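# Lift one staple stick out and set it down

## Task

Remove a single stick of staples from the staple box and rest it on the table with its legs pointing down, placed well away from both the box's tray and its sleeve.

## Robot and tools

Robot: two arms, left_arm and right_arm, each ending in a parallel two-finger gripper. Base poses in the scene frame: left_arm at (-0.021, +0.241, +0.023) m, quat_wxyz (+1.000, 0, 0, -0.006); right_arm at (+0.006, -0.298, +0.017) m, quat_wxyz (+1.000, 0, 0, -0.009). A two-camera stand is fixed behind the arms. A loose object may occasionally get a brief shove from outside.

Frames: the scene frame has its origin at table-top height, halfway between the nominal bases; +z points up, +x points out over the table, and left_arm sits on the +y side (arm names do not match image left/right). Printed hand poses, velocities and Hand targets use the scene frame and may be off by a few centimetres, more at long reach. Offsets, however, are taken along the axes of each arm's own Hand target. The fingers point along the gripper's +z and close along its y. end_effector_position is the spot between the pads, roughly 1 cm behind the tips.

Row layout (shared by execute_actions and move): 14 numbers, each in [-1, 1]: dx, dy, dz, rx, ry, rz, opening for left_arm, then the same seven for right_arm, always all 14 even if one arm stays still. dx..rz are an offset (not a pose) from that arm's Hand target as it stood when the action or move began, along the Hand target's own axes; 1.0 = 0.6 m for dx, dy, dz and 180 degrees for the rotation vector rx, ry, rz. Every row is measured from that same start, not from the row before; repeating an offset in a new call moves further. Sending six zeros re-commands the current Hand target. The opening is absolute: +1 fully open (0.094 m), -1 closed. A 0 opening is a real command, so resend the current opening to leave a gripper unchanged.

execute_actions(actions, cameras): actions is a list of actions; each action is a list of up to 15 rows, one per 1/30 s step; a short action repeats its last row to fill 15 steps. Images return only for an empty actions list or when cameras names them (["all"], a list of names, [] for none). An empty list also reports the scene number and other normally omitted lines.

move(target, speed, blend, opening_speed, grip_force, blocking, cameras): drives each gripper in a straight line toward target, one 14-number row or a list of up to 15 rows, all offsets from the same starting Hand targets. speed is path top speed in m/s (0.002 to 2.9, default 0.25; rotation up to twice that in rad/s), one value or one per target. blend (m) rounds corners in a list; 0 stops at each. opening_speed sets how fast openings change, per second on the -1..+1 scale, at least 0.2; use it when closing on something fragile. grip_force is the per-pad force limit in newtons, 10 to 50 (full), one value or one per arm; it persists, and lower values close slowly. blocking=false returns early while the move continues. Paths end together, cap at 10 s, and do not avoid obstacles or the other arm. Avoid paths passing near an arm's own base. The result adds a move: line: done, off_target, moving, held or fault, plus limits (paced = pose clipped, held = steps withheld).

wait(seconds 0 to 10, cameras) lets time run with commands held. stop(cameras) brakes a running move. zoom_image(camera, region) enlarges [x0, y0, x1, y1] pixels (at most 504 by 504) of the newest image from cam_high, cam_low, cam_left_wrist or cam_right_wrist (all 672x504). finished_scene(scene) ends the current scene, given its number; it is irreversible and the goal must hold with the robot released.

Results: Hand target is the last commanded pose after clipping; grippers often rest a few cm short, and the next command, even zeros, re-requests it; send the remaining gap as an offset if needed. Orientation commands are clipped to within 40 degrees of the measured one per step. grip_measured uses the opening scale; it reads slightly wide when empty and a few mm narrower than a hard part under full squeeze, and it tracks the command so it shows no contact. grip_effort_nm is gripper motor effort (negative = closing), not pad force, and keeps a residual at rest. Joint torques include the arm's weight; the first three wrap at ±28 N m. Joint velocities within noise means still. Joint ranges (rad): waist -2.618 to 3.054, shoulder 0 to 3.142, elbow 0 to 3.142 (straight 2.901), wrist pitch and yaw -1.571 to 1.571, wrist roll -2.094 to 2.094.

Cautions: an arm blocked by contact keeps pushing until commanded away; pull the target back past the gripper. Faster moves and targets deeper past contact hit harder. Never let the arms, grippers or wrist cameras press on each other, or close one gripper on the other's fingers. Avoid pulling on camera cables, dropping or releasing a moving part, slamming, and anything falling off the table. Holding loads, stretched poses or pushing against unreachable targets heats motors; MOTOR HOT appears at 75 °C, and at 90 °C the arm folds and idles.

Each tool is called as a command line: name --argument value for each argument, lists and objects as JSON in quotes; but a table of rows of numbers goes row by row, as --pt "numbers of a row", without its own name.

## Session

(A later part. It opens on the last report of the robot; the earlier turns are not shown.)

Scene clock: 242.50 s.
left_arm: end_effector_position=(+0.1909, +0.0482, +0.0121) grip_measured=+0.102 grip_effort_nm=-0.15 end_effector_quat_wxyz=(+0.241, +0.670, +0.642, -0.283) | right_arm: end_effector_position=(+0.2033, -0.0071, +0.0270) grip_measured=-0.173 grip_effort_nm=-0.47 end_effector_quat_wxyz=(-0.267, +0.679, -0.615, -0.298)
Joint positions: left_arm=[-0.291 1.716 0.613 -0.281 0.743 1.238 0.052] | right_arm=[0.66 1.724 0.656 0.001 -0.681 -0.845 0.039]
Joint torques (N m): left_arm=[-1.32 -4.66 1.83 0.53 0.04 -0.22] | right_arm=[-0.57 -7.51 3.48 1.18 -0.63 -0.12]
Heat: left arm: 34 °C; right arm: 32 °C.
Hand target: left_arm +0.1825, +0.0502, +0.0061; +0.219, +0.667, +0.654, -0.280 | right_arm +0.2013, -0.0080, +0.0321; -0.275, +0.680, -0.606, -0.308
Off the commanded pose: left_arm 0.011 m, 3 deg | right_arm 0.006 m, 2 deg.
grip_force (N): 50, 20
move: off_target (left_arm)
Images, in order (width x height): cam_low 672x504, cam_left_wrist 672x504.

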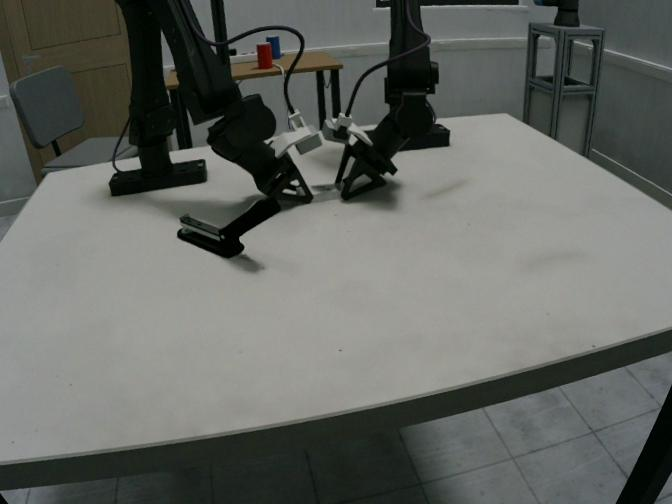

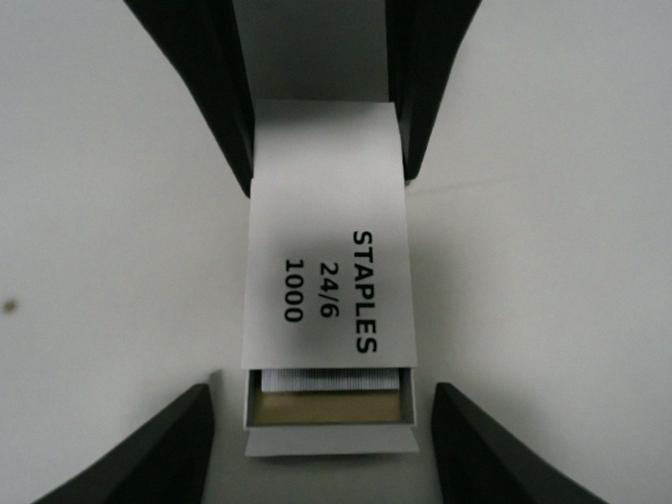

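move --target '[0,0,0,0,0,0,-0.24,0,0,0,0,0,0,-0.22]' --cameras '["cam_left_wrist","cam_low"]' --opening_speed 0.2 --grip_force '[15,20]'

Scene clock: 247.63 s.
left_arm: end_effector_position=(+0.1913, +0.0475, +0.0121) grip_measured=-0.223 grip_effort_nm=-0.40 end_effector_quat_wxyz=(+0.241, +0.669, +0.643, -0.283) | right_arm: end_effector_position=(+0.2047, -0.0074, +0.0274) grip_measured=-0.173 grip_effort_nm=-0.47 end_effector_quat_wxyz=(-0.268, +0.678, -0.616, -0.298)
Joint positions: left_arm=[-0.294 1.716 0.613 -0.276 0.741 1.23 0.037] | right_arm=[0.657 1.724 0.658 0.001 -0.681 -0.843 0.039]
Joint velocities: left_arm=[0.002 0.027 0.002 0.022 -0.154 0.022 0.001] | right_arm=[within noise]
Joint torques (N m): left_arm=[-0.99 -4.67 1.63 0.47 0.06 -0.2] | right_arm=[-0.58 -7.54 3.48 1.17 -0.63 -0.13]
Heat: left arm: 34 °C; right arm: 32 °C.
Hand target: left_arm +0.1825, +0.0502, +0.0061; +0.219, +0.667, +0.654, -0.280 | right_arm +0.2013, -0.0080, +0.0321; -0.275, +0.680, -0.606, -0.308
Off the commanded pose: left_arm 0.011 m, 3 deg | right_arm 0.006 m, 2 deg.
grip_force (N): 15, 20
move: off_target (left_arm)
Images, in order (width x height): cam_low 672x504, cam_left_wrist 672x504.

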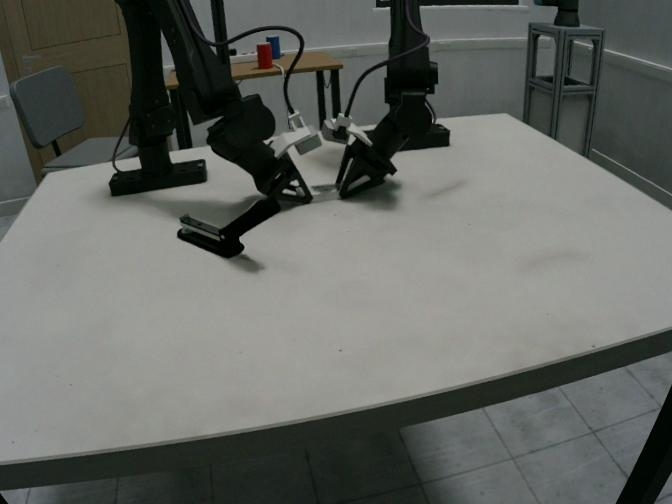

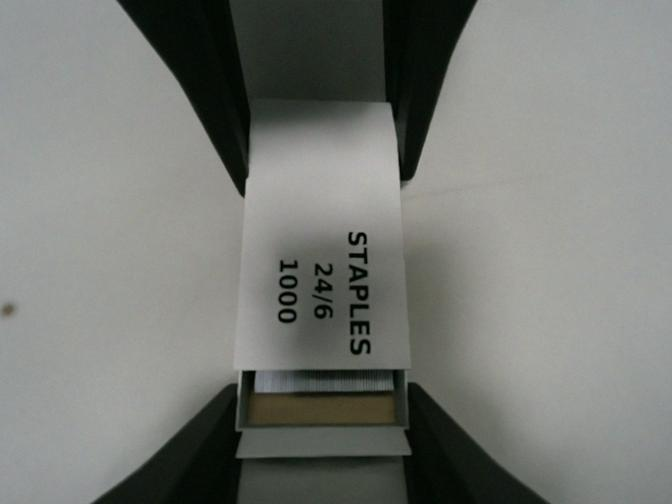

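move --target '[0.052,-0.0065,-0.054,0,0,0,-0.24,0,0,0,0,0,0,-0.22]' --cameras '["cam_left_wrist","cam_low","cam_right_wrist"]' --speed 0.05

Scene clock: 254.60 s.
left_arm: end_effector_position=(+0.1870, +0.0710, +0.0199) grip_measured=-0.223 grip_effort_nm=-0.40 end_effector_quat_wxyz=(+0.261, +0.664, +0.630, -0.308) | right_arm: end_effector_position=(+0.2022, +0.0060, +0.0390) grip_measured=-0.181 grip_effort_nm=-0.47 end_effector_quat_wxyz=(-0.291, +0.682, -0.591, -0.319)
Joint positions: left_arm=[-0.161 1.713 0.609 -0.397 0.829 1.421 0.037] | right_arm=[0.672 1.724 0.658 0.063 -0.732 -0.836 0.038]
Joint torques (N m): left_arm=[3.3 -5.68 2.18 -0.31 -0.42 0.23] | right_arm=[-1.16 -7.64 3.44 0.67 -0.14 -0.18]
Heat: left arm: 34 °C; right arm: 32 °C.
Hand target: left_arm +0.1810, +0.0951, +0.0100; +0.219, +0.667, +0.654, -0.280 | right_arm +0.2013, -0.0080, +0.0321; -0.275, +0.680, -0.606, -0.308
Off the commanded pose: left_arm 0.027 m, 6 deg | right_arm 0.016 m, 3 deg.
grip_force (N): 15, 20
move: off_target (left_arm, right_arm)
Images, in order (width x height): cam_low 672x504, cam_left_wrist 672x504, cam_right_wrist 672x504.

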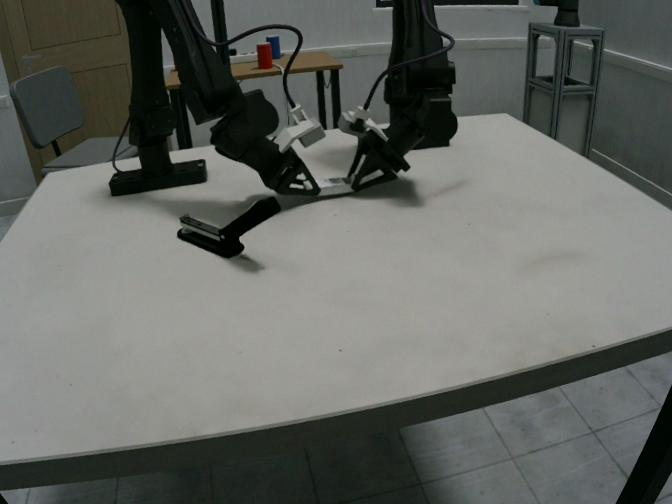

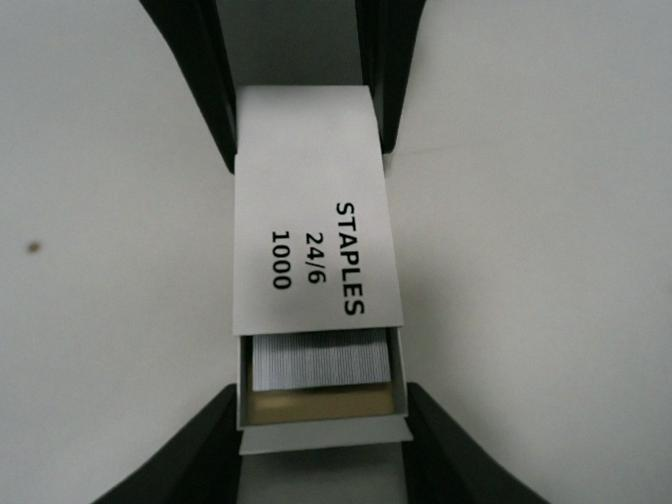

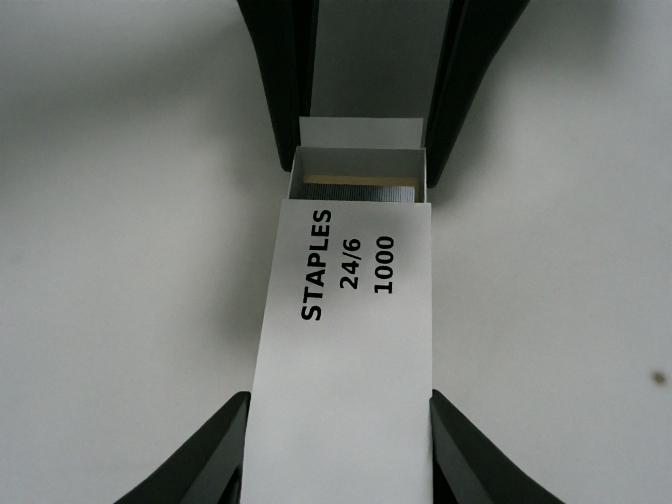

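move --target '[0.0188,-0.002,-0.0163,0,0,0,-0.24,0.0273,0.005,-0.031,0,0,0,-0.22]' --cameras '["cam_left_wrist","cam_low","cam_right_wrist"]' --speed 0.03

Scene clock: 259.53 s.
left_arm: end_effector_position=(+0.1815, +0.0908, +0.0185) grip_measured=-0.223 grip_effort_nm=-0.41 end_effector_quat_wxyz=(+0.253, +0.660, +0.637, -0.309) | right_arm: end_effector_position=(+0.2002, -0.0152, +0.0346) grip_measured=-0.188 grip_effort_nm=-0.47 end_effector_quat_wxyz=(-0.289, +0.683, -0.587, -0.324)
Joint positions: left_arm=[-0.081 1.713 0.609 -0.494 0.821 1.526 0.037] | right_arm=[0.605 1.707 0.619 0.021 -0.78 -0.923 0.038]
Joint torques (N m): left_arm=[2.58 -4.89 2.89 -0.15 -0.39 0.14] | right_arm=[-2.06 -9.29 3.07 0.39 -0.11 -0.22]
Heat: left arm: 34 °C; right arm: 32 °C.
Hand target: left_arm +0.1805, +0.1101, +0.0099; +0.219, +0.667, +0.654, -0.280 | right_arm +0.2012, -0.0329, +0.0320; -0.275, +0.680, -0.606, -0.308
Off the commanded pose: left_arm 0.021 m, 6 deg | right_arm 0.018 m, 3 deg.
grip_force (N): 15, 20
move: off_target (left_arm, right_arm)
Images, in order (width x height): cam_low 672x504, cam_left_wrist 672x504, cam_right_wrist 672x504.

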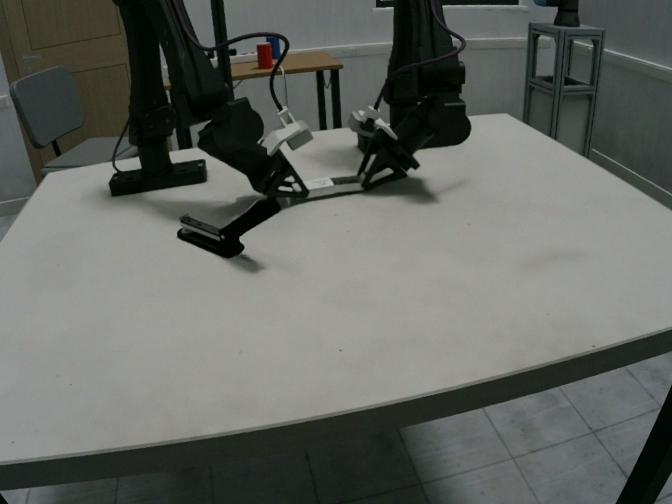

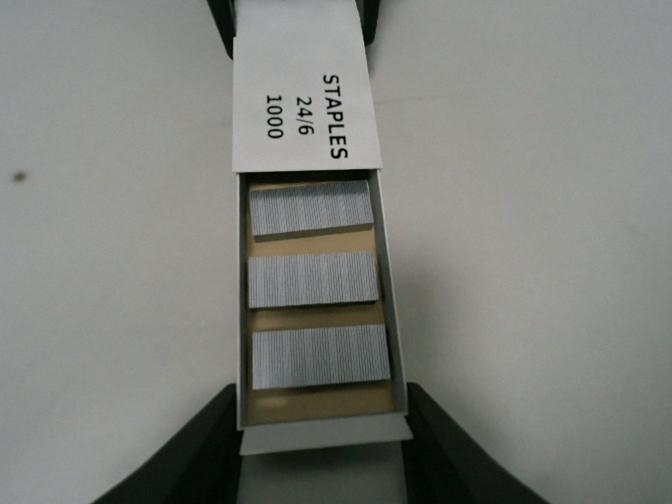

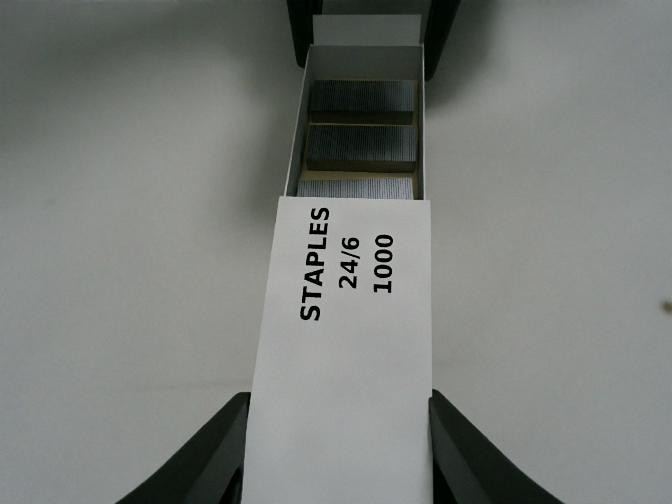

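zoom_image --camera "cam_low" --region '[240, 90, 450, 220]'

Scaled by 2.400 from the camera's 672x504 image, which has a finer 960x720 frame.

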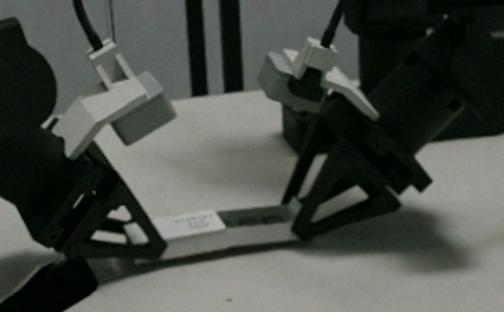

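move --target '[-0.002,0.002,0.028,0,0,0,-0.24,0.0045,-0.002,0.03,0,0,0,-0.22]' --cameras '["cam_left_wrist","cam_low","cam_right_wrist"]' --speed 0.03

zoom_image --camera "cam_low" --region '[240, 90, 450, 220]'

Scene clock: 276.00 s.
left_arm: end_effector_position=(+0.1805, +0.0891, +0.0120) grip_measured=-0.223 grip_effort_nm=-0.40 end_effector_quat_wxyz=(+0.243, +0.664, +0.638, -0.303) | right_arm: end_effector_position=(+0.1993, -0.0161, +0.0283) grip_measured=-0.189 grip_effort_nm=-0.47 end_effector_quat_wxyz=(-0.284, +0.685, -0.591, -0.316)
Joint positions: left_arm=[-0.103 1.725 0.602 -0.463 0.798 1.503 0.037] | right_arm=[0.614 1.716 0.612 0.033 -0.755 -0.919 0.038]
Joint torques (N m): left_arm=[-0.43 -3.02 1.63 0.52 -0.18 -0.17] | right_arm=[-0.03 -4.36 3.44 1.18 -0.06 0.07]
Heat: left arm: 34 °C; right arm: 32 °C.
Hand target: left_arm +0.1803, +0.0981, -0.0020; +0.219, +0.667, +0.654, -0.280 | right_arm +0.2011, -0.0211, +0.0181; -0.275, +0.680, -0.606, -0.308
Off the commanded pose: left_arm 0.017 m, 4 deg | right_arm 0.012 m, 2 deg.
grip_force (N): 15, 20
move: off_target (left_arm, right_arm)
Images, in order (width x height): cam_low 672x504, cam_left_wrist 672x504, cam_right_wrist 672x504.

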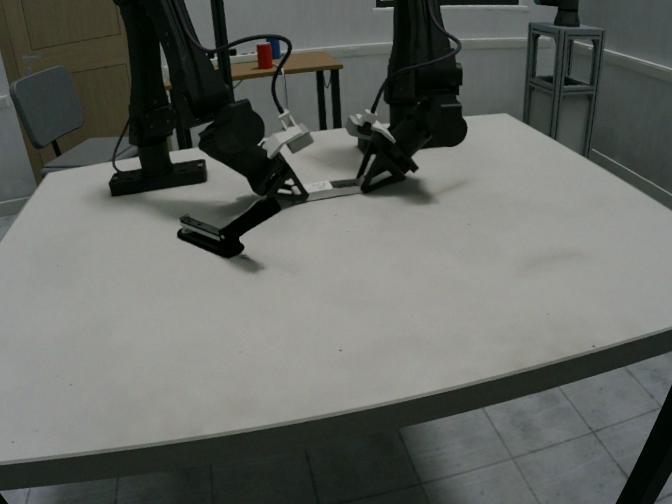

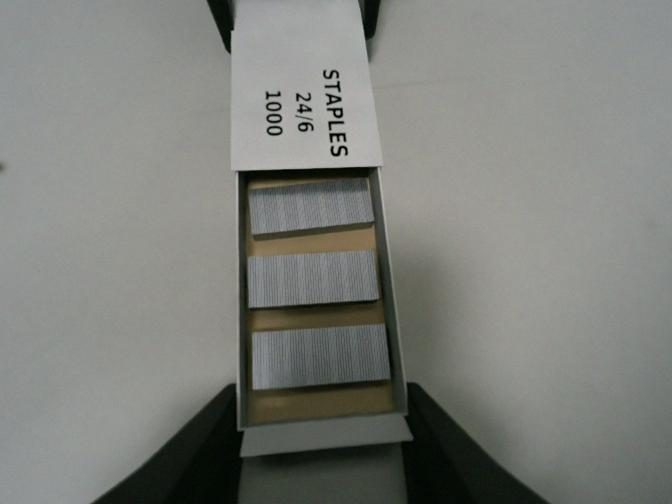

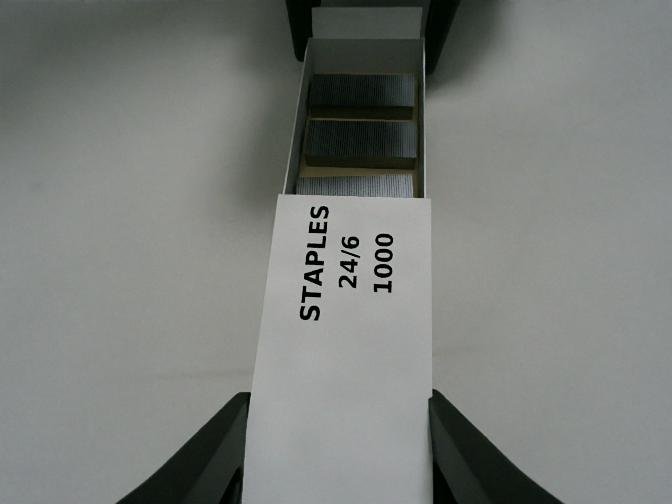

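Scaled by 2.400 from the camera's 672x504 image, which has a finer 960x720 frame.

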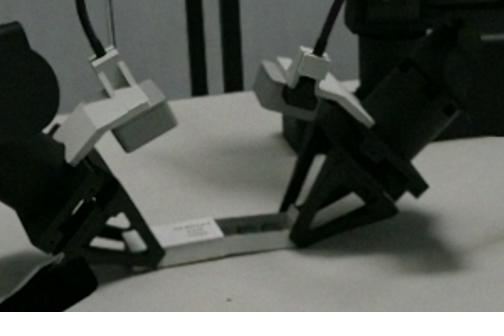

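move --pt "0 0 0 0 0 0 0.25 0 0 0 0 0 0 0.2" --pt "-0.0615 -0.0135 -0.1447 0 0 0 0.25 0 0 -0.2 0 0 0 0.2" --pt "-0.1405 -0.019 -0.101 -0.2736 0.0894 -0.4719 0.25 0 0 -0.2 0 0 0 0.2" --blend '[0,0.02,0]' --cameras '["all"]' --speed 0.12 --grip_force 50

Scene clock: 296.03 s.
left_arm: end_effector_position=(+0.1688, +0.0792, +0.0888) grip_measured=+0.248 grip_effort_nm=0.11 end_effector_quat_wxyz=(+0.113, -0.037, +0.993, +0.003) | right_arm: end_effector_position=(+0.2087, -0.1177, +0.0779) grip_measured=+0.198 grip_effort_nm=0.13 end_effector_quat_wxyz=(-0.251, +0.679, -0.624, -0.294)
Joint positions: left_arm=[-0.827 1.379 0.869 -0.92 -0.178 -0.9 0.059] | right_arm=[0.251 1.486 0.728 -0.7 -0.787 -1.374 0.056]
Joint torques (N m): left_arm=[-0.84 -2.74 6.9 0.38 -0.32 -0.14] | right_arm=[-0.47 -6.2 7.66 0.21 -1.03 -0.17]
Heat: left arm: 34 °C; right arm: 33 °C.
Hand target: left_arm +0.1754, +0.0754, +0.0999; +0.130, -0.044, +0.991, +0.005 | right_arm +0.2112, -0.1108, +0.0972; -0.275, +0.680, -0.606, -0.308
Off the commanded pose: left_arm 0.013 m, 2 deg | right_arm 0.021 m, 4 deg.
move: off_target (left_arm, right_arm)

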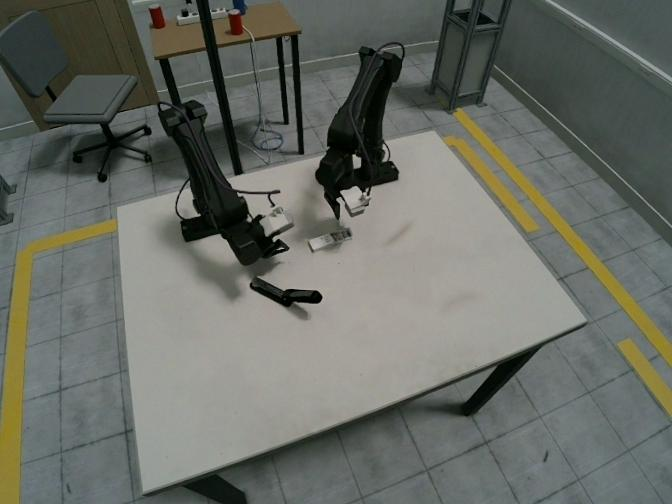

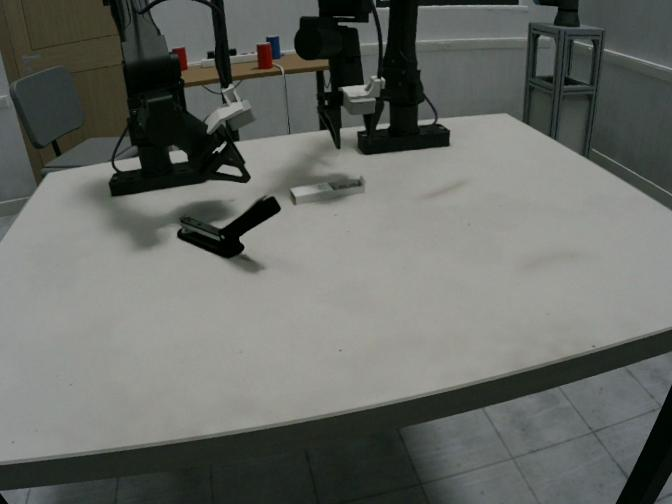

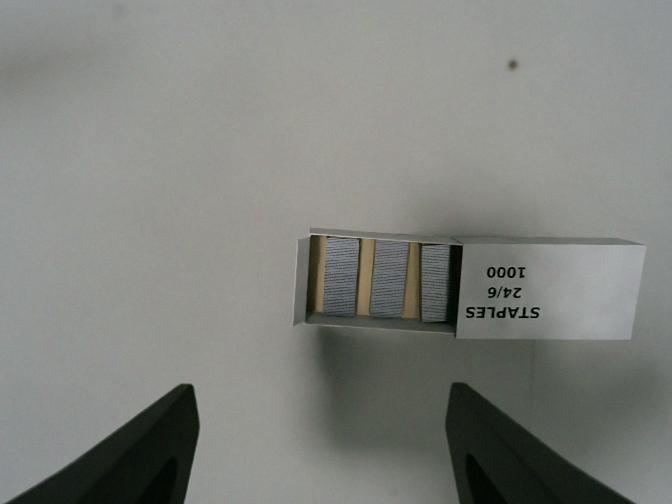

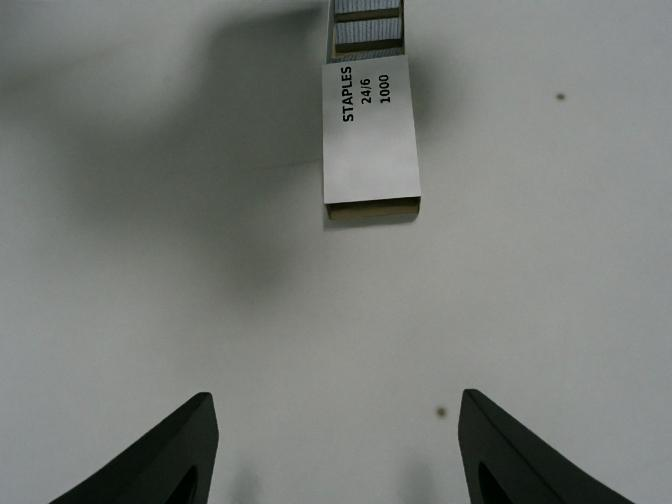

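move --target '[0.018,-0.012,0.071,0,0,0,-0.6,0,0,0,0,0,0,0.2]' --cameras '["cam_left_wrist"]' --speed 0.08

zoom_image --camera "cam_left_wrist" --region '[200, 250, 500, 475]'

Scene clock: 306.03 s.
left_arm: end_effector_position=(+0.1698, +0.0721, +0.0550) grip_measured=-0.598 grip_effort_nm=-0.15 end_effector_quat_wxyz=(+0.108, -0.037, +0.993, +0.009) | right_arm: end_effector_position=(+0.2087, -0.1177, +0.0779) grip_measured=+0.198 grip_effort_nm=0.13 end_effector_quat_wxyz=(-0.251, +0.679, -0.624, -0.294)
Joint positions: left_arm=[-0.843 1.466 0.802 -0.782 -0.179 -0.919 0.019] | right_arm=[0.251 1.486 0.728 -0.7 -0.787 -1.374 0.056]
Joint torques (N m): left_arm=[-0.79 -3.36 3.49 0.92 -0.33 -0.16] | right_arm=[-0.49 -6.2 7.65 0.22 -1.03 -0.17]
Heat: left arm: 36 °C; right arm: 33 °C.
Hand target: left_arm +0.1766, +0.0682, +0.0559; +0.130, -0.044, +0.991, +0.005 | right_arm +0.2112, -0.1108, +0.0972; -0.275, +0.680, -0.606, -0.308
Off the commanded pose: left_arm 0.008 m, 3 deg | right_arm 0.021 m, 4 deg.
move: off_target (left_arm, right_arm)
Images, in order (width x height): cam_left_wrist 672x504.

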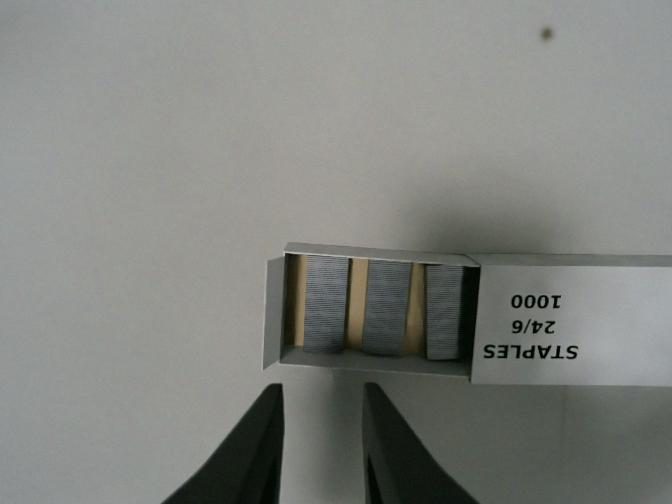

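Scaled by 1.680 from the camera's 672x504 image, which has a finer 960x720 frame.

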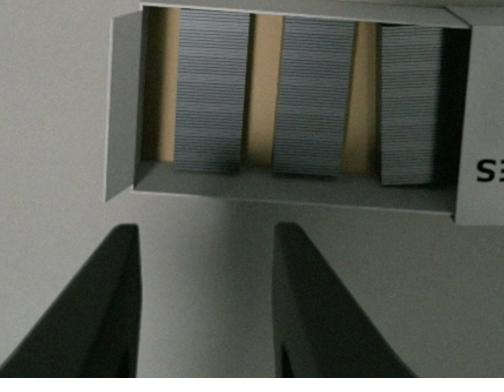

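move --target '[0.006,0,0.036,0,0,0,-0.63,0,0,0,0,0,0,0.2]' --cameras '["cam_left_wrist"]' --speed 0.05

zoom_image --camera "cam_left_wrist" --region '[200, 270, 500, 495]'

Scene clock: 315.33 s.
left_arm: end_effector_position=(+0.1709, +0.0709, +0.0334) grip_measured=-0.628 grip_effort_nm=-0.15 end_effector_quat_wxyz=(+0.109, -0.038, +0.993, +0.008) | right_arm: end_effector_position=(+0.2087, -0.1177, +0.0779) grip_measured=+0.198 grip_effort_nm=0.13 end_effector_quat_wxyz=(-0.251, +0.679, -0.624, -0.294)
Joint positions: left_arm=[-0.843 1.515 0.75 -0.68 -0.179 -0.919 0.017] | right_arm=[0.251 1.486 0.728 -0.7 -0.787 -1.374 0.056]
Joint torques (N m): left_arm=[-0.05 -3.47 3.3 0.89 -0.31 -0.11] | right_arm=[-0.47 -6.2 7.65 0.22 -1.02 -0.17]
Heat: left arm: 35 °C; right arm: 34 °C.
Hand target: left_arm +0.1787, +0.0684, +0.0341; +0.130, -0.044, +0.991, +0.005 | right_arm +0.2112, -0.1108, +0.0972; -0.275, +0.680, -0.606, -0.308
Off the commanded pose: left_arm 0.008 m, 3 deg | right_arm 0.021 m, 4 deg.
move: off_target (left_arm, right_arm)
Images, in order (width x height): cam_left_wrist 672x504.

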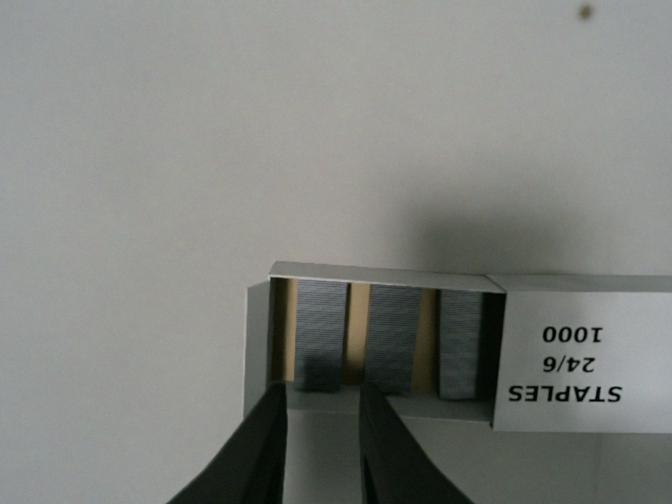

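Scaled by 1.680 from the camera's 672x504 image, which has a finer 960x720 frame.

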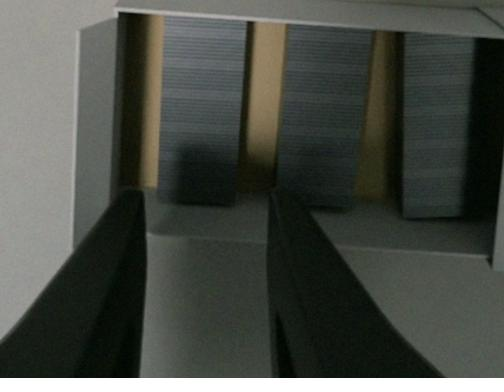

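move --target '[0,0.011,0,0,0,0,-0.63,0,0,0,0,0,0,0.2]' --cameras '["cam_left_wrist"]' --speed 0.05

Scene clock: 320.37 s.
left_arm: end_effector_position=(+0.1662, +0.0763, +0.0286) grip_measured=-0.628 grip_effort_nm=-0.15 end_effector_quat_wxyz=(+0.103, -0.037, +0.994, +0.015) | right_arm: end_effector_position=(+0.2087, -0.1177, +0.0779) grip_measured=+0.198 grip_effort_nm=0.13 end_effector_quat_wxyz=(-0.251, +0.679, -0.624, -0.294)
Joint positions: left_arm=[-0.843 1.515 0.73 -0.678 -0.179 -0.919 0.017] | right_arm=[0.251 1.486 0.728 -0.7 -0.787 -1.374 0.056]
Joint torques (N m): left_arm=[0.79 -5.08 3.18 0.89 -0.3 0.03] | right_arm=[-0.47 -6.2 7.66 0.21 -1.03 -0.17]
Heat: left arm: 34 °C; right arm: 34 °C.
Hand target: left_arm +0.1781, +0.0750, +0.0341; +0.130, -0.044, +0.991, +0.005 | right_arm +0.2112, -0.1108, +0.0972; -0.275, +0.680, -0.606, -0.308
Off the commanded pose: left_arm 0.013 m, 3 deg | right_arm 0.021 m, 4 deg.
move: off_target (left_arm, right_arm)
Images, in order (width x height): cam_left_wrist 672x504.

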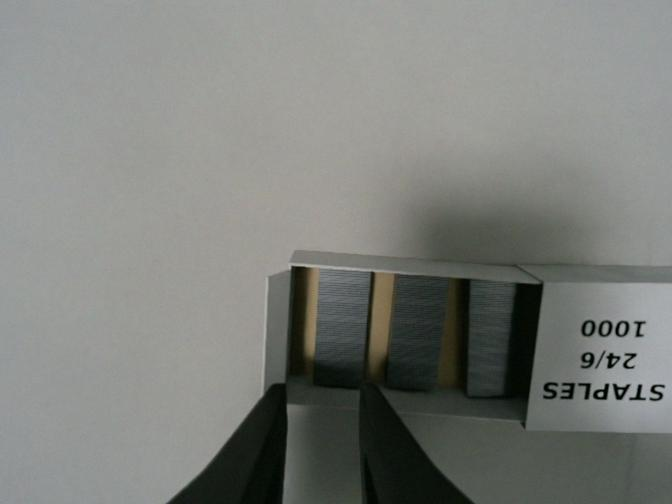

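move --target '[0.0038,-0.0095,0.0232,0,0,0,-0.63,0,0,0,0,0,0,0.2]' --cameras '["cam_left_wrist"]' --speed 0.05

zoom_image --camera "cam_left_wrist" --region '[200, 270, 500, 495]'

Scene clock: 326.10 s.
left_arm: end_effector_position=(+0.1723, +0.0702, +0.0202) grip_measured=-0.628 grip_effort_nm=-0.15 end_effector_quat_wxyz=(+0.111, -0.038, +0.993, +0.008) | right_arm: end_effector_position=(+0.2087, -0.1177, +0.0779) grip_measured=+0.198 grip_effort_nm=0.13 end_effector_quat_wxyz=(-0.251, +0.679, -0.624, -0.294)
Joint positions: left_arm=[-0.843 1.55 0.721 -0.612 -0.182 -0.919 0.017] | right_arm=[0.251 1.486 0.728 -0.7 -0.787 -1.374 0.056]
Joint torques (N m): left_arm=[-0.2 -3.56 2.82 0.92 -0.28 -0.03] | right_arm=[-0.46 -6.2 7.66 0.22 -1.03 -0.17]
Heat: left arm: 34 °C; right arm: 34 °C.
Hand target: left_arm +0.1800, +0.0694, +0.0201; +0.130, -0.044, +0.991, +0.005 | right_arm +0.2112, -0.1108, +0.0972; -0.275, +0.680, -0.606, -0.308
Off the commanded pose: left_arm 0.008 m, 2 deg | right_arm 0.021 m, 4 deg.
move: off_target (right_arm)
Images, in order (width x height): cam_left_wrist 672x504.

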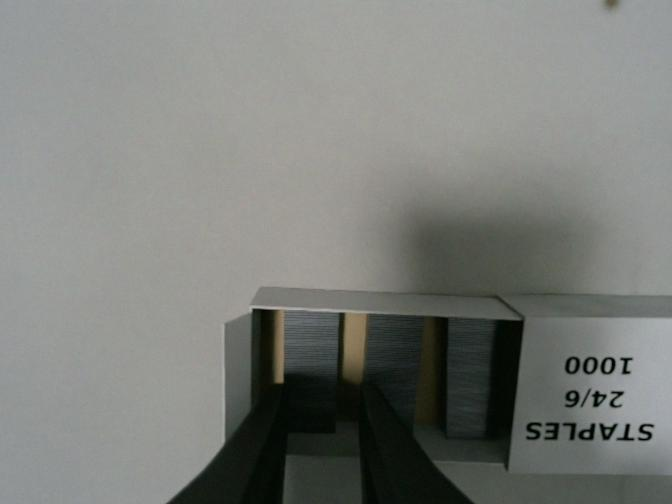

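Scaled by 1.680 from the camera's 672x504 image, which has a finer 960x720 frame.

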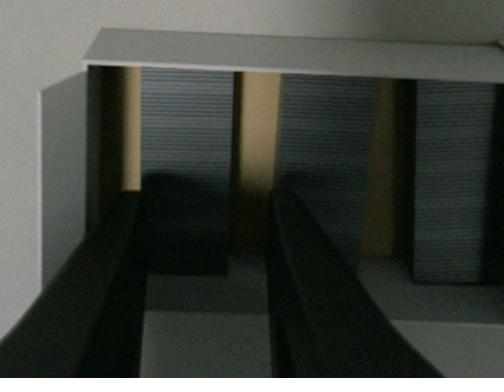

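move --pt "-0.028 0.04 -0.027 0 0 0 -0.63 0 0 0 0 0 0 0.2" --pt "-0.0038 0.0047 -0.0127 0 0 0 -0.63 0 0 0 0 0 0 0.2" --cameras '["cam_left_wrist"]' --speed 0.05

Scene clock: 334.63 s.
left_arm: end_effector_position=(+0.1718, +0.0748, +0.0249) grip_measured=-0.628 grip_effort_nm=-0.15 end_effector_quat_wxyz=(+0.112, -0.032, +0.993, +0.008) | right_arm: end_effector_position=(+0.2087, -0.1177, +0.0779) grip_measured=+0.198 grip_effort_nm=0.13 end_effector_quat_wxyz=(-0.251, +0.679, -0.624, -0.294)
Joint positions: left_arm=[-0.833 1.521 0.714 -0.631 -0.182 -0.896 0.017] | right_arm=[0.251 1.486 0.728 -0.7 -0.787 -1.374 0.056]
Joint torques (N m): left_arm=[-0.69 -3.43 4.1 0.74 -0.28 -0.14] | right_arm=[-0.46 -6.22 7.66 0.21 -1.03 -0.17]
Heat: left arm: 34 °C; right arm: 34 °C.
Hand target: left_arm +0.1800, +0.0722, +0.0281; +0.130, -0.044, +0.991, +0.005 | right_arm +0.2112, -0.1108, +0.0972; -0.275, +0.680, -0.606, -0.308
Off the commanded pose: left_arm 0.009 m, 2 deg | right_arm 0.021 m, 4 deg.
move: off_target (right_arm)
Images, in order (width x height): cam_left_wrist 672x504.

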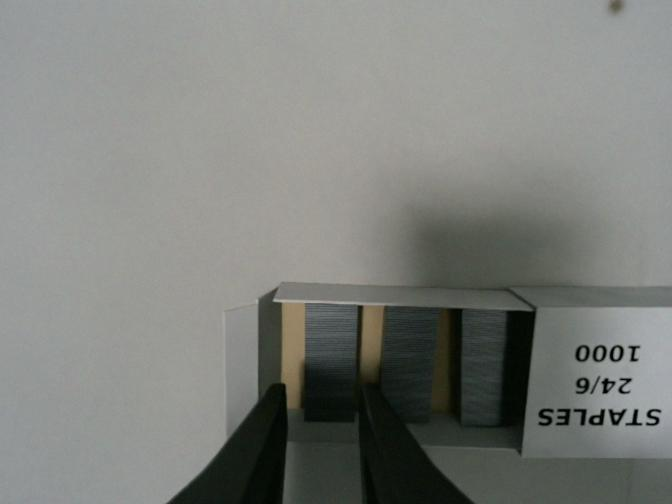

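move --target '[0.0083,-0.0025,0.0235,0,0,0,-0.63,0,0,0,0,0,0,0.2]' --cameras '["cam_left_wrist","cam_low"]' --speed 0.04

zoom_image --camera "cam_left_wrist" --region '[200, 270, 500, 495]'

Scene clock: 338.90 s.
left_arm: end_effector_position=(+0.1722, +0.0747, +0.0122) grip_measured=-0.628 grip_effort_nm=-0.14 end_effector_quat_wxyz=(+0.110, -0.035, +0.993, +0.011) | right_arm: end_effector_position=(+0.2087, -0.1177, +0.0779) grip_measured=+0.198 grip_effort_nm=0.12 end_effector_quat_wxyz=(-0.251, +0.679, -0.624, -0.294)
Joint positions: left_arm=[-0.833 1.563 0.694 -0.577 -0.184 -0.903 0.017] | right_arm=[0.251 1.486 0.728 -0.7 -0.787 -1.374 0.056]
Joint torques (N m): left_arm=[-0.61 -3.54 3.03 0.93 -0.23 -0.17] | right_arm=[-0.47 -6.2 7.66 0.21 -1.03 -0.17]
Heat: left arm: 34 °C; right arm: 34 °C.
Hand target: left_arm +0.1789, +0.0706, +0.0131; +0.130, -0.044, +0.991, +0.005 | right_arm +0.2112, -0.1108, +0.0972; -0.275, +0.680, -0.606, -0.308
Off the commanded pose: left_arm 0.008 m, 3 deg | right_arm 0.021 m, 4 deg.
move: off_target (left_arm, right_arm)
Images, in order (width x height): cam_low 672x504, cam_left_wrist 672x504.

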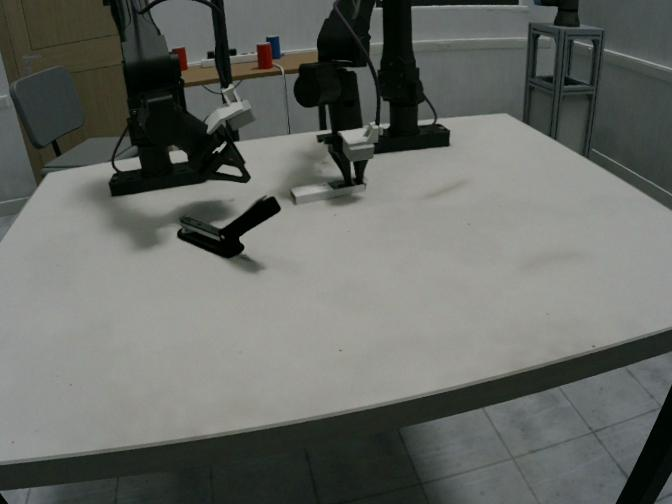

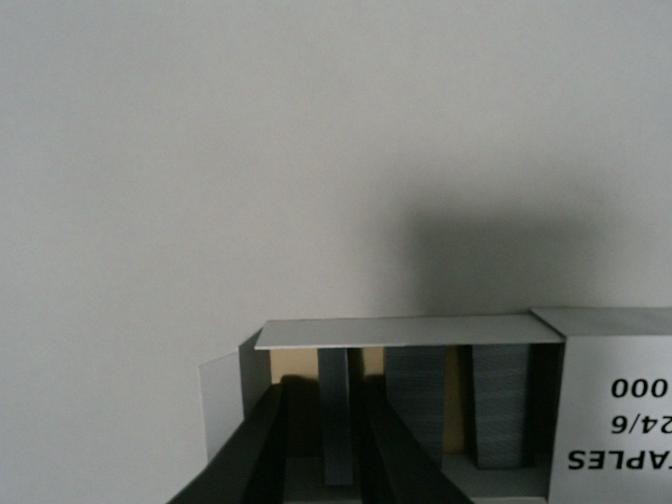

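Scaled by 1.680 from the camera's 672x504 image, which has a finer 960x720 frame.

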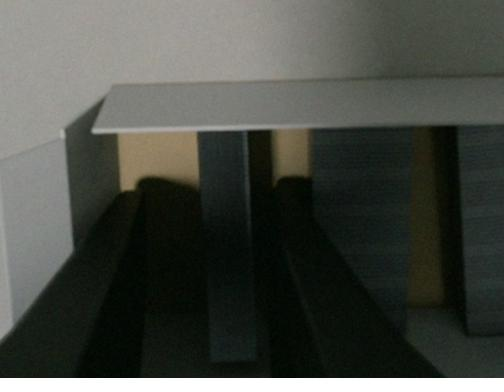

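move --pt "-0.0128 0 -0.0482 0 0 0 -0.63 0 0 0 0 0 0 0.2" --pt "-0.0087 -0.0375 -0.0355 0 0 0 -0.63 0 0 0 0 0 0 0.2" --cameras '["cam_left_wrist"]' --speed 0.05

zoom_image --camera "cam_left_wrist" --region '[150, 250, 450, 475]'

Scene clock: 347.13 s.
left_arm: end_effector_position=(+0.1684, +0.0572, +0.0258) grip_measured=-0.628 grip_effort_nm=-0.14 end_effector_quat_wxyz=(+0.105, -0.035, +0.994, +0.012) | right_arm: end_effector_position=(+0.2087, -0.1177, +0.0779) grip_measured=+0.198 grip_effort_nm=0.13 end_effector_quat_wxyz=(-0.251, +0.679, -0.624, -0.294)
Joint positions: left_arm=[-0.888 1.578 0.777 -0.663 -0.184 -0.959 0.017] | right_arm=[0.251 1.486 0.728 -0.7 -0.787 -1.374 0.056]
Joint torques (N m): left_arm=[-0.75 -3.86 6.08 0.55 -0.33 -0.17] | right_arm=[-0.47 -6.2 7.66 0.22 -1.03 -0.17]
Heat: left arm: 34 °C; right arm: 34 °C.
Hand target: left_arm +0.1804, +0.0482, +0.0351; +0.130, -0.044, +0.991, +0.005 | right_arm +0.2112, -0.1108, +0.0972; -0.275, +0.680, -0.606, -0.308
Off the commanded pose: left_arm 0.018 m, 3 deg | right_arm 0.021 m, 4 deg.
move: off_target (left_arm, right_arm)
Images, in order (width x height): cam_left_wrist 672x504.

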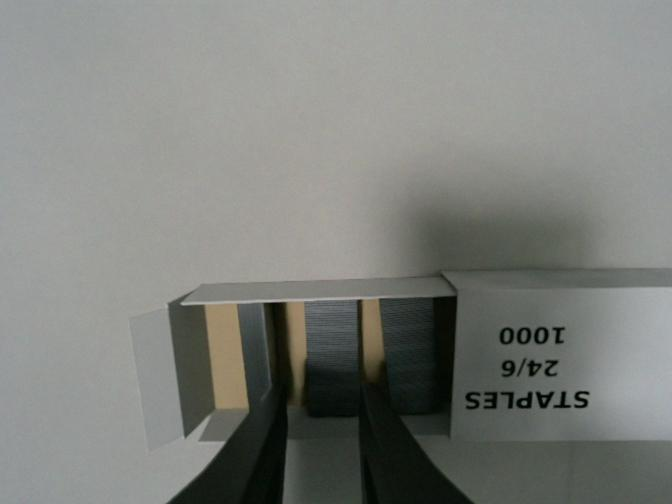

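Scaled by 1.680 from the camera's 672x504 image, which has a finer 960x720 frame.

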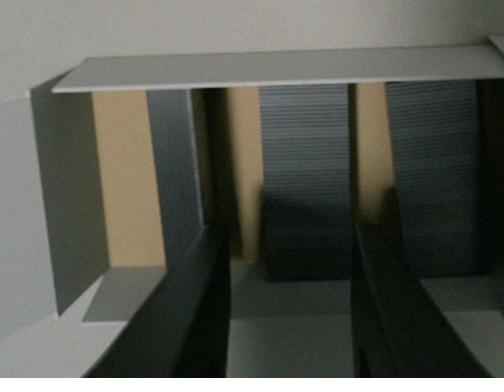

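move --target '[0,-0.0067,0.005,0,0,0,-0.63,0,0,0,0,0,0,0.2]' --cameras '["cam_left_wrist"]' --speed 0.05

Scene clock: 350.73 s.
left_arm: end_effector_position=(+0.1687, +0.0566, +0.0229) grip_measured=-0.628 grip_effort_nm=-0.14 end_effector_quat_wxyz=(+0.102, -0.036, +0.994, +0.017) | right_arm: end_effector_position=(+0.2087, -0.1177, +0.0779) grip_measured=+0.198 grip_effort_nm=0.13 end_effector_quat_wxyz=(-0.251, +0.679, -0.624, -0.294)
Joint positions: left_arm=[-0.889 1.598 0.785 -0.663 -0.185 -0.965 0.017] | right_arm=[0.251 1.486 0.728 -0.7 -0.787 -1.374 0.056]
Joint torques (N m): left_arm=[-0.92 -3.86 6.08 0.65 -0.32 -0.16] | right_arm=[-0.49 -6.19 7.66 0.22 -1.03 -0.17]
Heat: left arm: 34 °C; right arm: 34 °C.
Hand target: left_arm +0.1816, +0.0442, +0.0322; +0.130, -0.044, +0.991, +0.005 | right_arm +0.2112, -0.1108, +0.0972; -0.275, +0.680, -0.606, -0.308
Off the commanded pose: left_arm 0.020 m, 4 deg | right_arm 0.021 m, 4 deg.
move: off_target (left_arm, right_arm)
Images, in order (width x height): cam_left_wrist 672x504.

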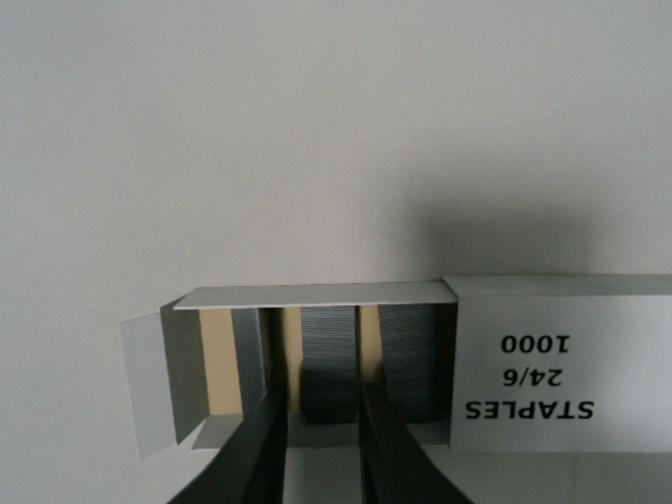

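move --target '[0.0,-0.0067,0.015,0,0,0,-0.63,0,0,0,0,0,0,0.2]' --cameras '["cam_left_wrist"]' --speed 0.04

zoom_image --camera "cam_left_wrist" --region '[150, 250, 450, 475]'

Scene clock: 354.90 s.
left_arm: end_effector_position=(+0.1696, +0.0560, +0.0168) grip_measured=-0.628 grip_effort_nm=-0.14 end_effector_quat_wxyz=(+0.099, -0.036, +0.994, +0.023) | right_arm: end_effector_position=(+0.2087, -0.1177, +0.0779) grip_measured=+0.198 grip_effort_nm=0.13 end_effector_quat_wxyz=(-0.251, +0.679, -0.624, -0.294)
Joint positions: left_arm=[-0.889 1.629 0.79 -0.65 -0.187 -0.966 0.017] | right_arm=[0.251 1.486 0.728 -0.7 -0.787 -1.374 0.056]
Joint torques (N m): left_arm=[-0.95 -3.58 5.56 0.89 -0.32 -0.14] | right_arm=[-0.47 -6.2 7.68 0.22 -1.02 -0.17]
Heat: left arm: 34 °C; right arm: 34 °C.
Hand target: left_arm +0.1842, +0.0404, +0.0235; +0.130, -0.044, +0.991, +0.005 | right_arm +0.2112, -0.1108, +0.0972; -0.275, +0.680, -0.606, -0.308
Off the commanded pose: left_arm 0.022 m, 4 deg | right_arm 0.021 m, 4 deg.
move: off_target (left_arm, right_arm)
Images, in order (width x height): cam_left_wrist 672x504.

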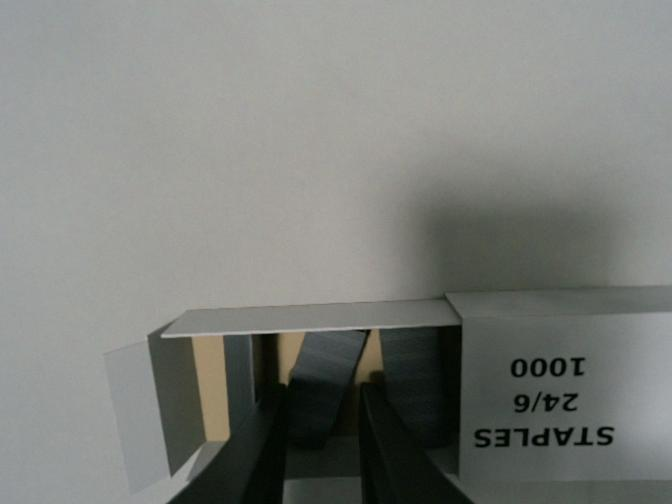

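Scaled by 1.680 from the camera's 672x504 image, which has a finer 960x720 frame.

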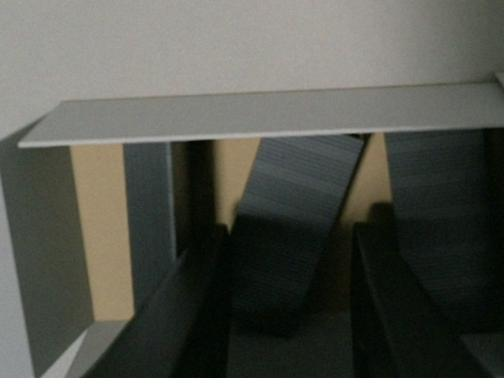

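move --target '[0.003,0.0,0.0112,0,0,0,-0.63,0,0,0,0,0,0,0.2]' --cameras '["cam_left_wrist"]' --speed 0.04

zoom_image --camera "cam_left_wrist" --region '[150, 250, 450, 475]'

Scene clock: 360.10 s.
left_arm: end_effector_position=(+0.1697, +0.0559, +0.0164) grip_measured=-0.628 grip_effort_nm=-0.15 end_effector_quat_wxyz=(+0.106, -0.031, +0.994, +0.029) | right_arm: end_effector_position=(+0.2087, -0.1177, +0.0779) grip_measured=+0.198 grip_effort_nm=0.13 end_effector_quat_wxyz=(-0.251, +0.679, -0.624, -0.294)
Joint positions: left_arm=[-0.902 1.633 0.79 -0.649 -0.205 -0.966 0.017] | right_arm=[0.251 1.486 0.728 -0.7 -0.787 -1.374 0.056]
Joint torques (N m): left_arm=[-0.7 -2.78 4.52 1.18 -0.14 -0.16] | right_arm=[-0.47 -6.2 7.66 0.22 -1.02 -0.17]
Heat: left arm: 34 °C; right arm: 34 °C.
Hand target: left_arm +0.1842, +0.0404, +0.0165; +0.130, -0.044, +0.991, +0.005 | right_arm +0.2112, -0.1108, +0.0972; -0.275, +0.680, -0.606, -0.308
Off the commanded pose: left_arm 0.021 m, 4 deg | right_arm 0.021 m, 4 deg.
move: off_target (left_arm, right_arm)
Images, in order (width x height): cam_left_wrist 672x504.

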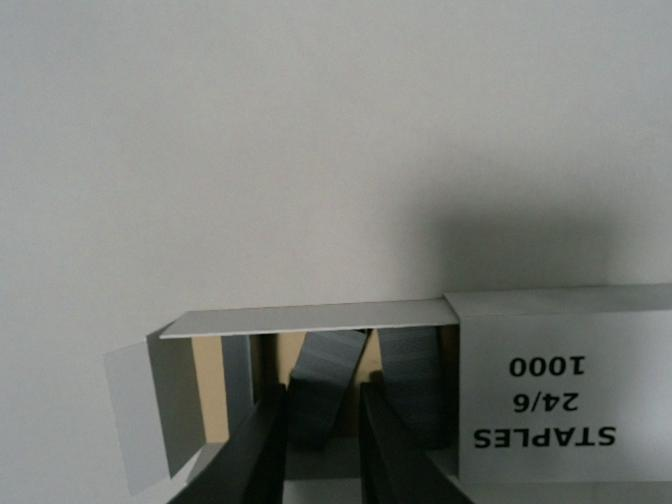

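Scaled by 1.680 from the camera's 672x504 image, which has a finer 960x720 frame.

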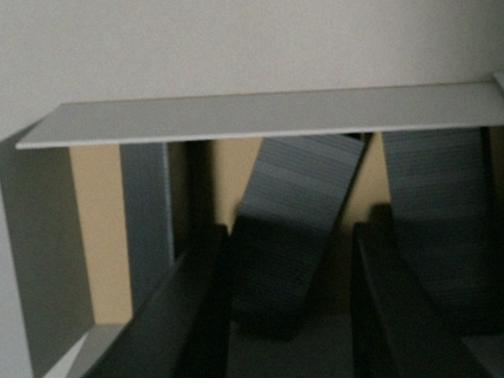

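move --target '[0,0,0,0,0,0,-0.72,0,0,0,0,0,0,0.2]' --cameras '["cam_left_wrist"]' --grip_force '[10,50]' --opening_speed 0.2

zoom_image --camera "cam_left_wrist" --region '[150, 250, 450, 475]'

Scene clock: 368.40 s.
left_arm: end_effector_position=(+0.1706, +0.0561, +0.0166) grip_measured=-0.717 grip_effort_nm=-0.16 end_effector_quat_wxyz=(+0.108, -0.031, +0.993, +0.030) | right_arm: end_effector_position=(+0.2087, -0.1177, +0.0779) grip_measured=+0.198 grip_effort_nm=0.13 end_effector_quat_wxyz=(-0.251, +0.679, -0.624, -0.294)
Joint positions: left_arm=[-0.902 1.633 0.79 -0.647 -0.21 -0.966 0.013] | right_arm=[0.251 1.486 0.728 -0.7 -0.787 -1.374 0.056]
Joint torques (N m): left_arm=[-0.68 -2.78 4.52 1.19 -0.13 -0.16] | right_arm=[-0.47 -6.2 7.68 0.21 -1.02 -0.17]
Heat: left arm: 34 °C; right arm: 34 °C.
Hand target: left_arm +0.1842, +0.0404, +0.0165; +0.130, -0.044, +0.991, +0.005 | right_arm +0.2112, -0.1108, +0.0972; -0.275, +0.680, -0.606, -0.308
Off the commanded pose: left_arm 0.021 m, 4 deg | right_arm 0.021 m, 4 deg.
grip_force (N): 10, 50
move: off_target (left_arm, right_arm)
Images, in order (width x height): cam_left_wrist 672x504.

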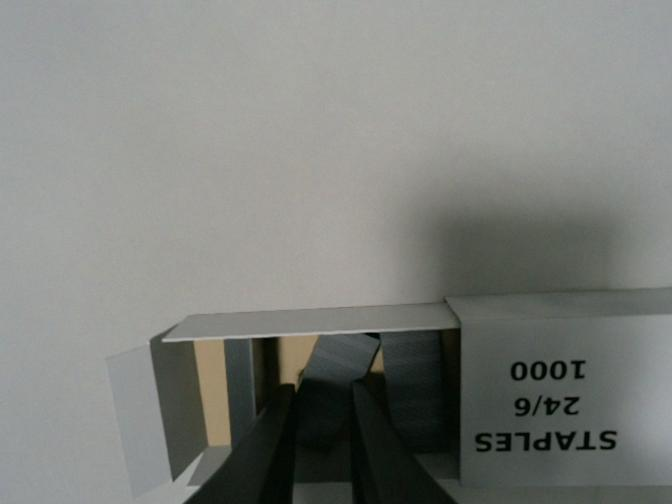

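Scaled by 1.680 from the camera's 672x504 image, which has a finer 960x720 frame.

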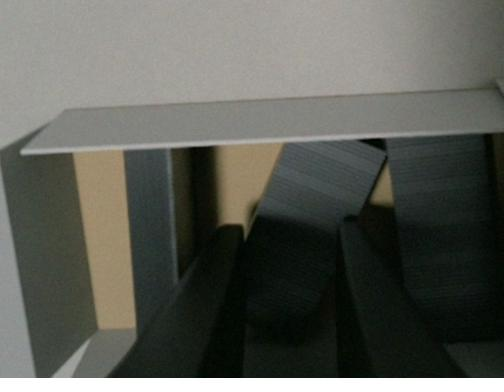

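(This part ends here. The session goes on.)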